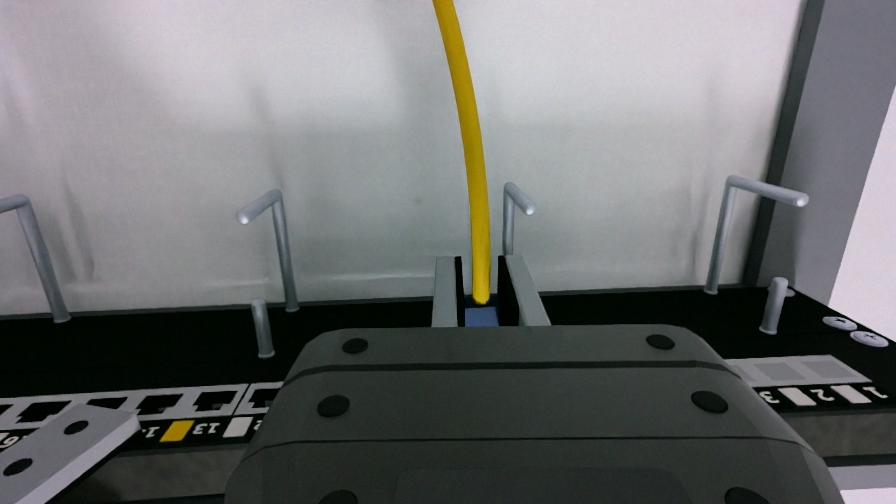

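Scaled by 3.877 from the camera's 896x504 image, which has a finer 1280x720 frame.

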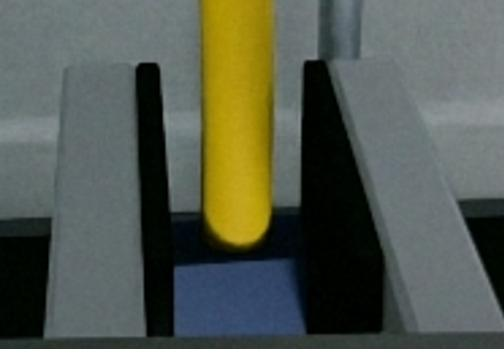

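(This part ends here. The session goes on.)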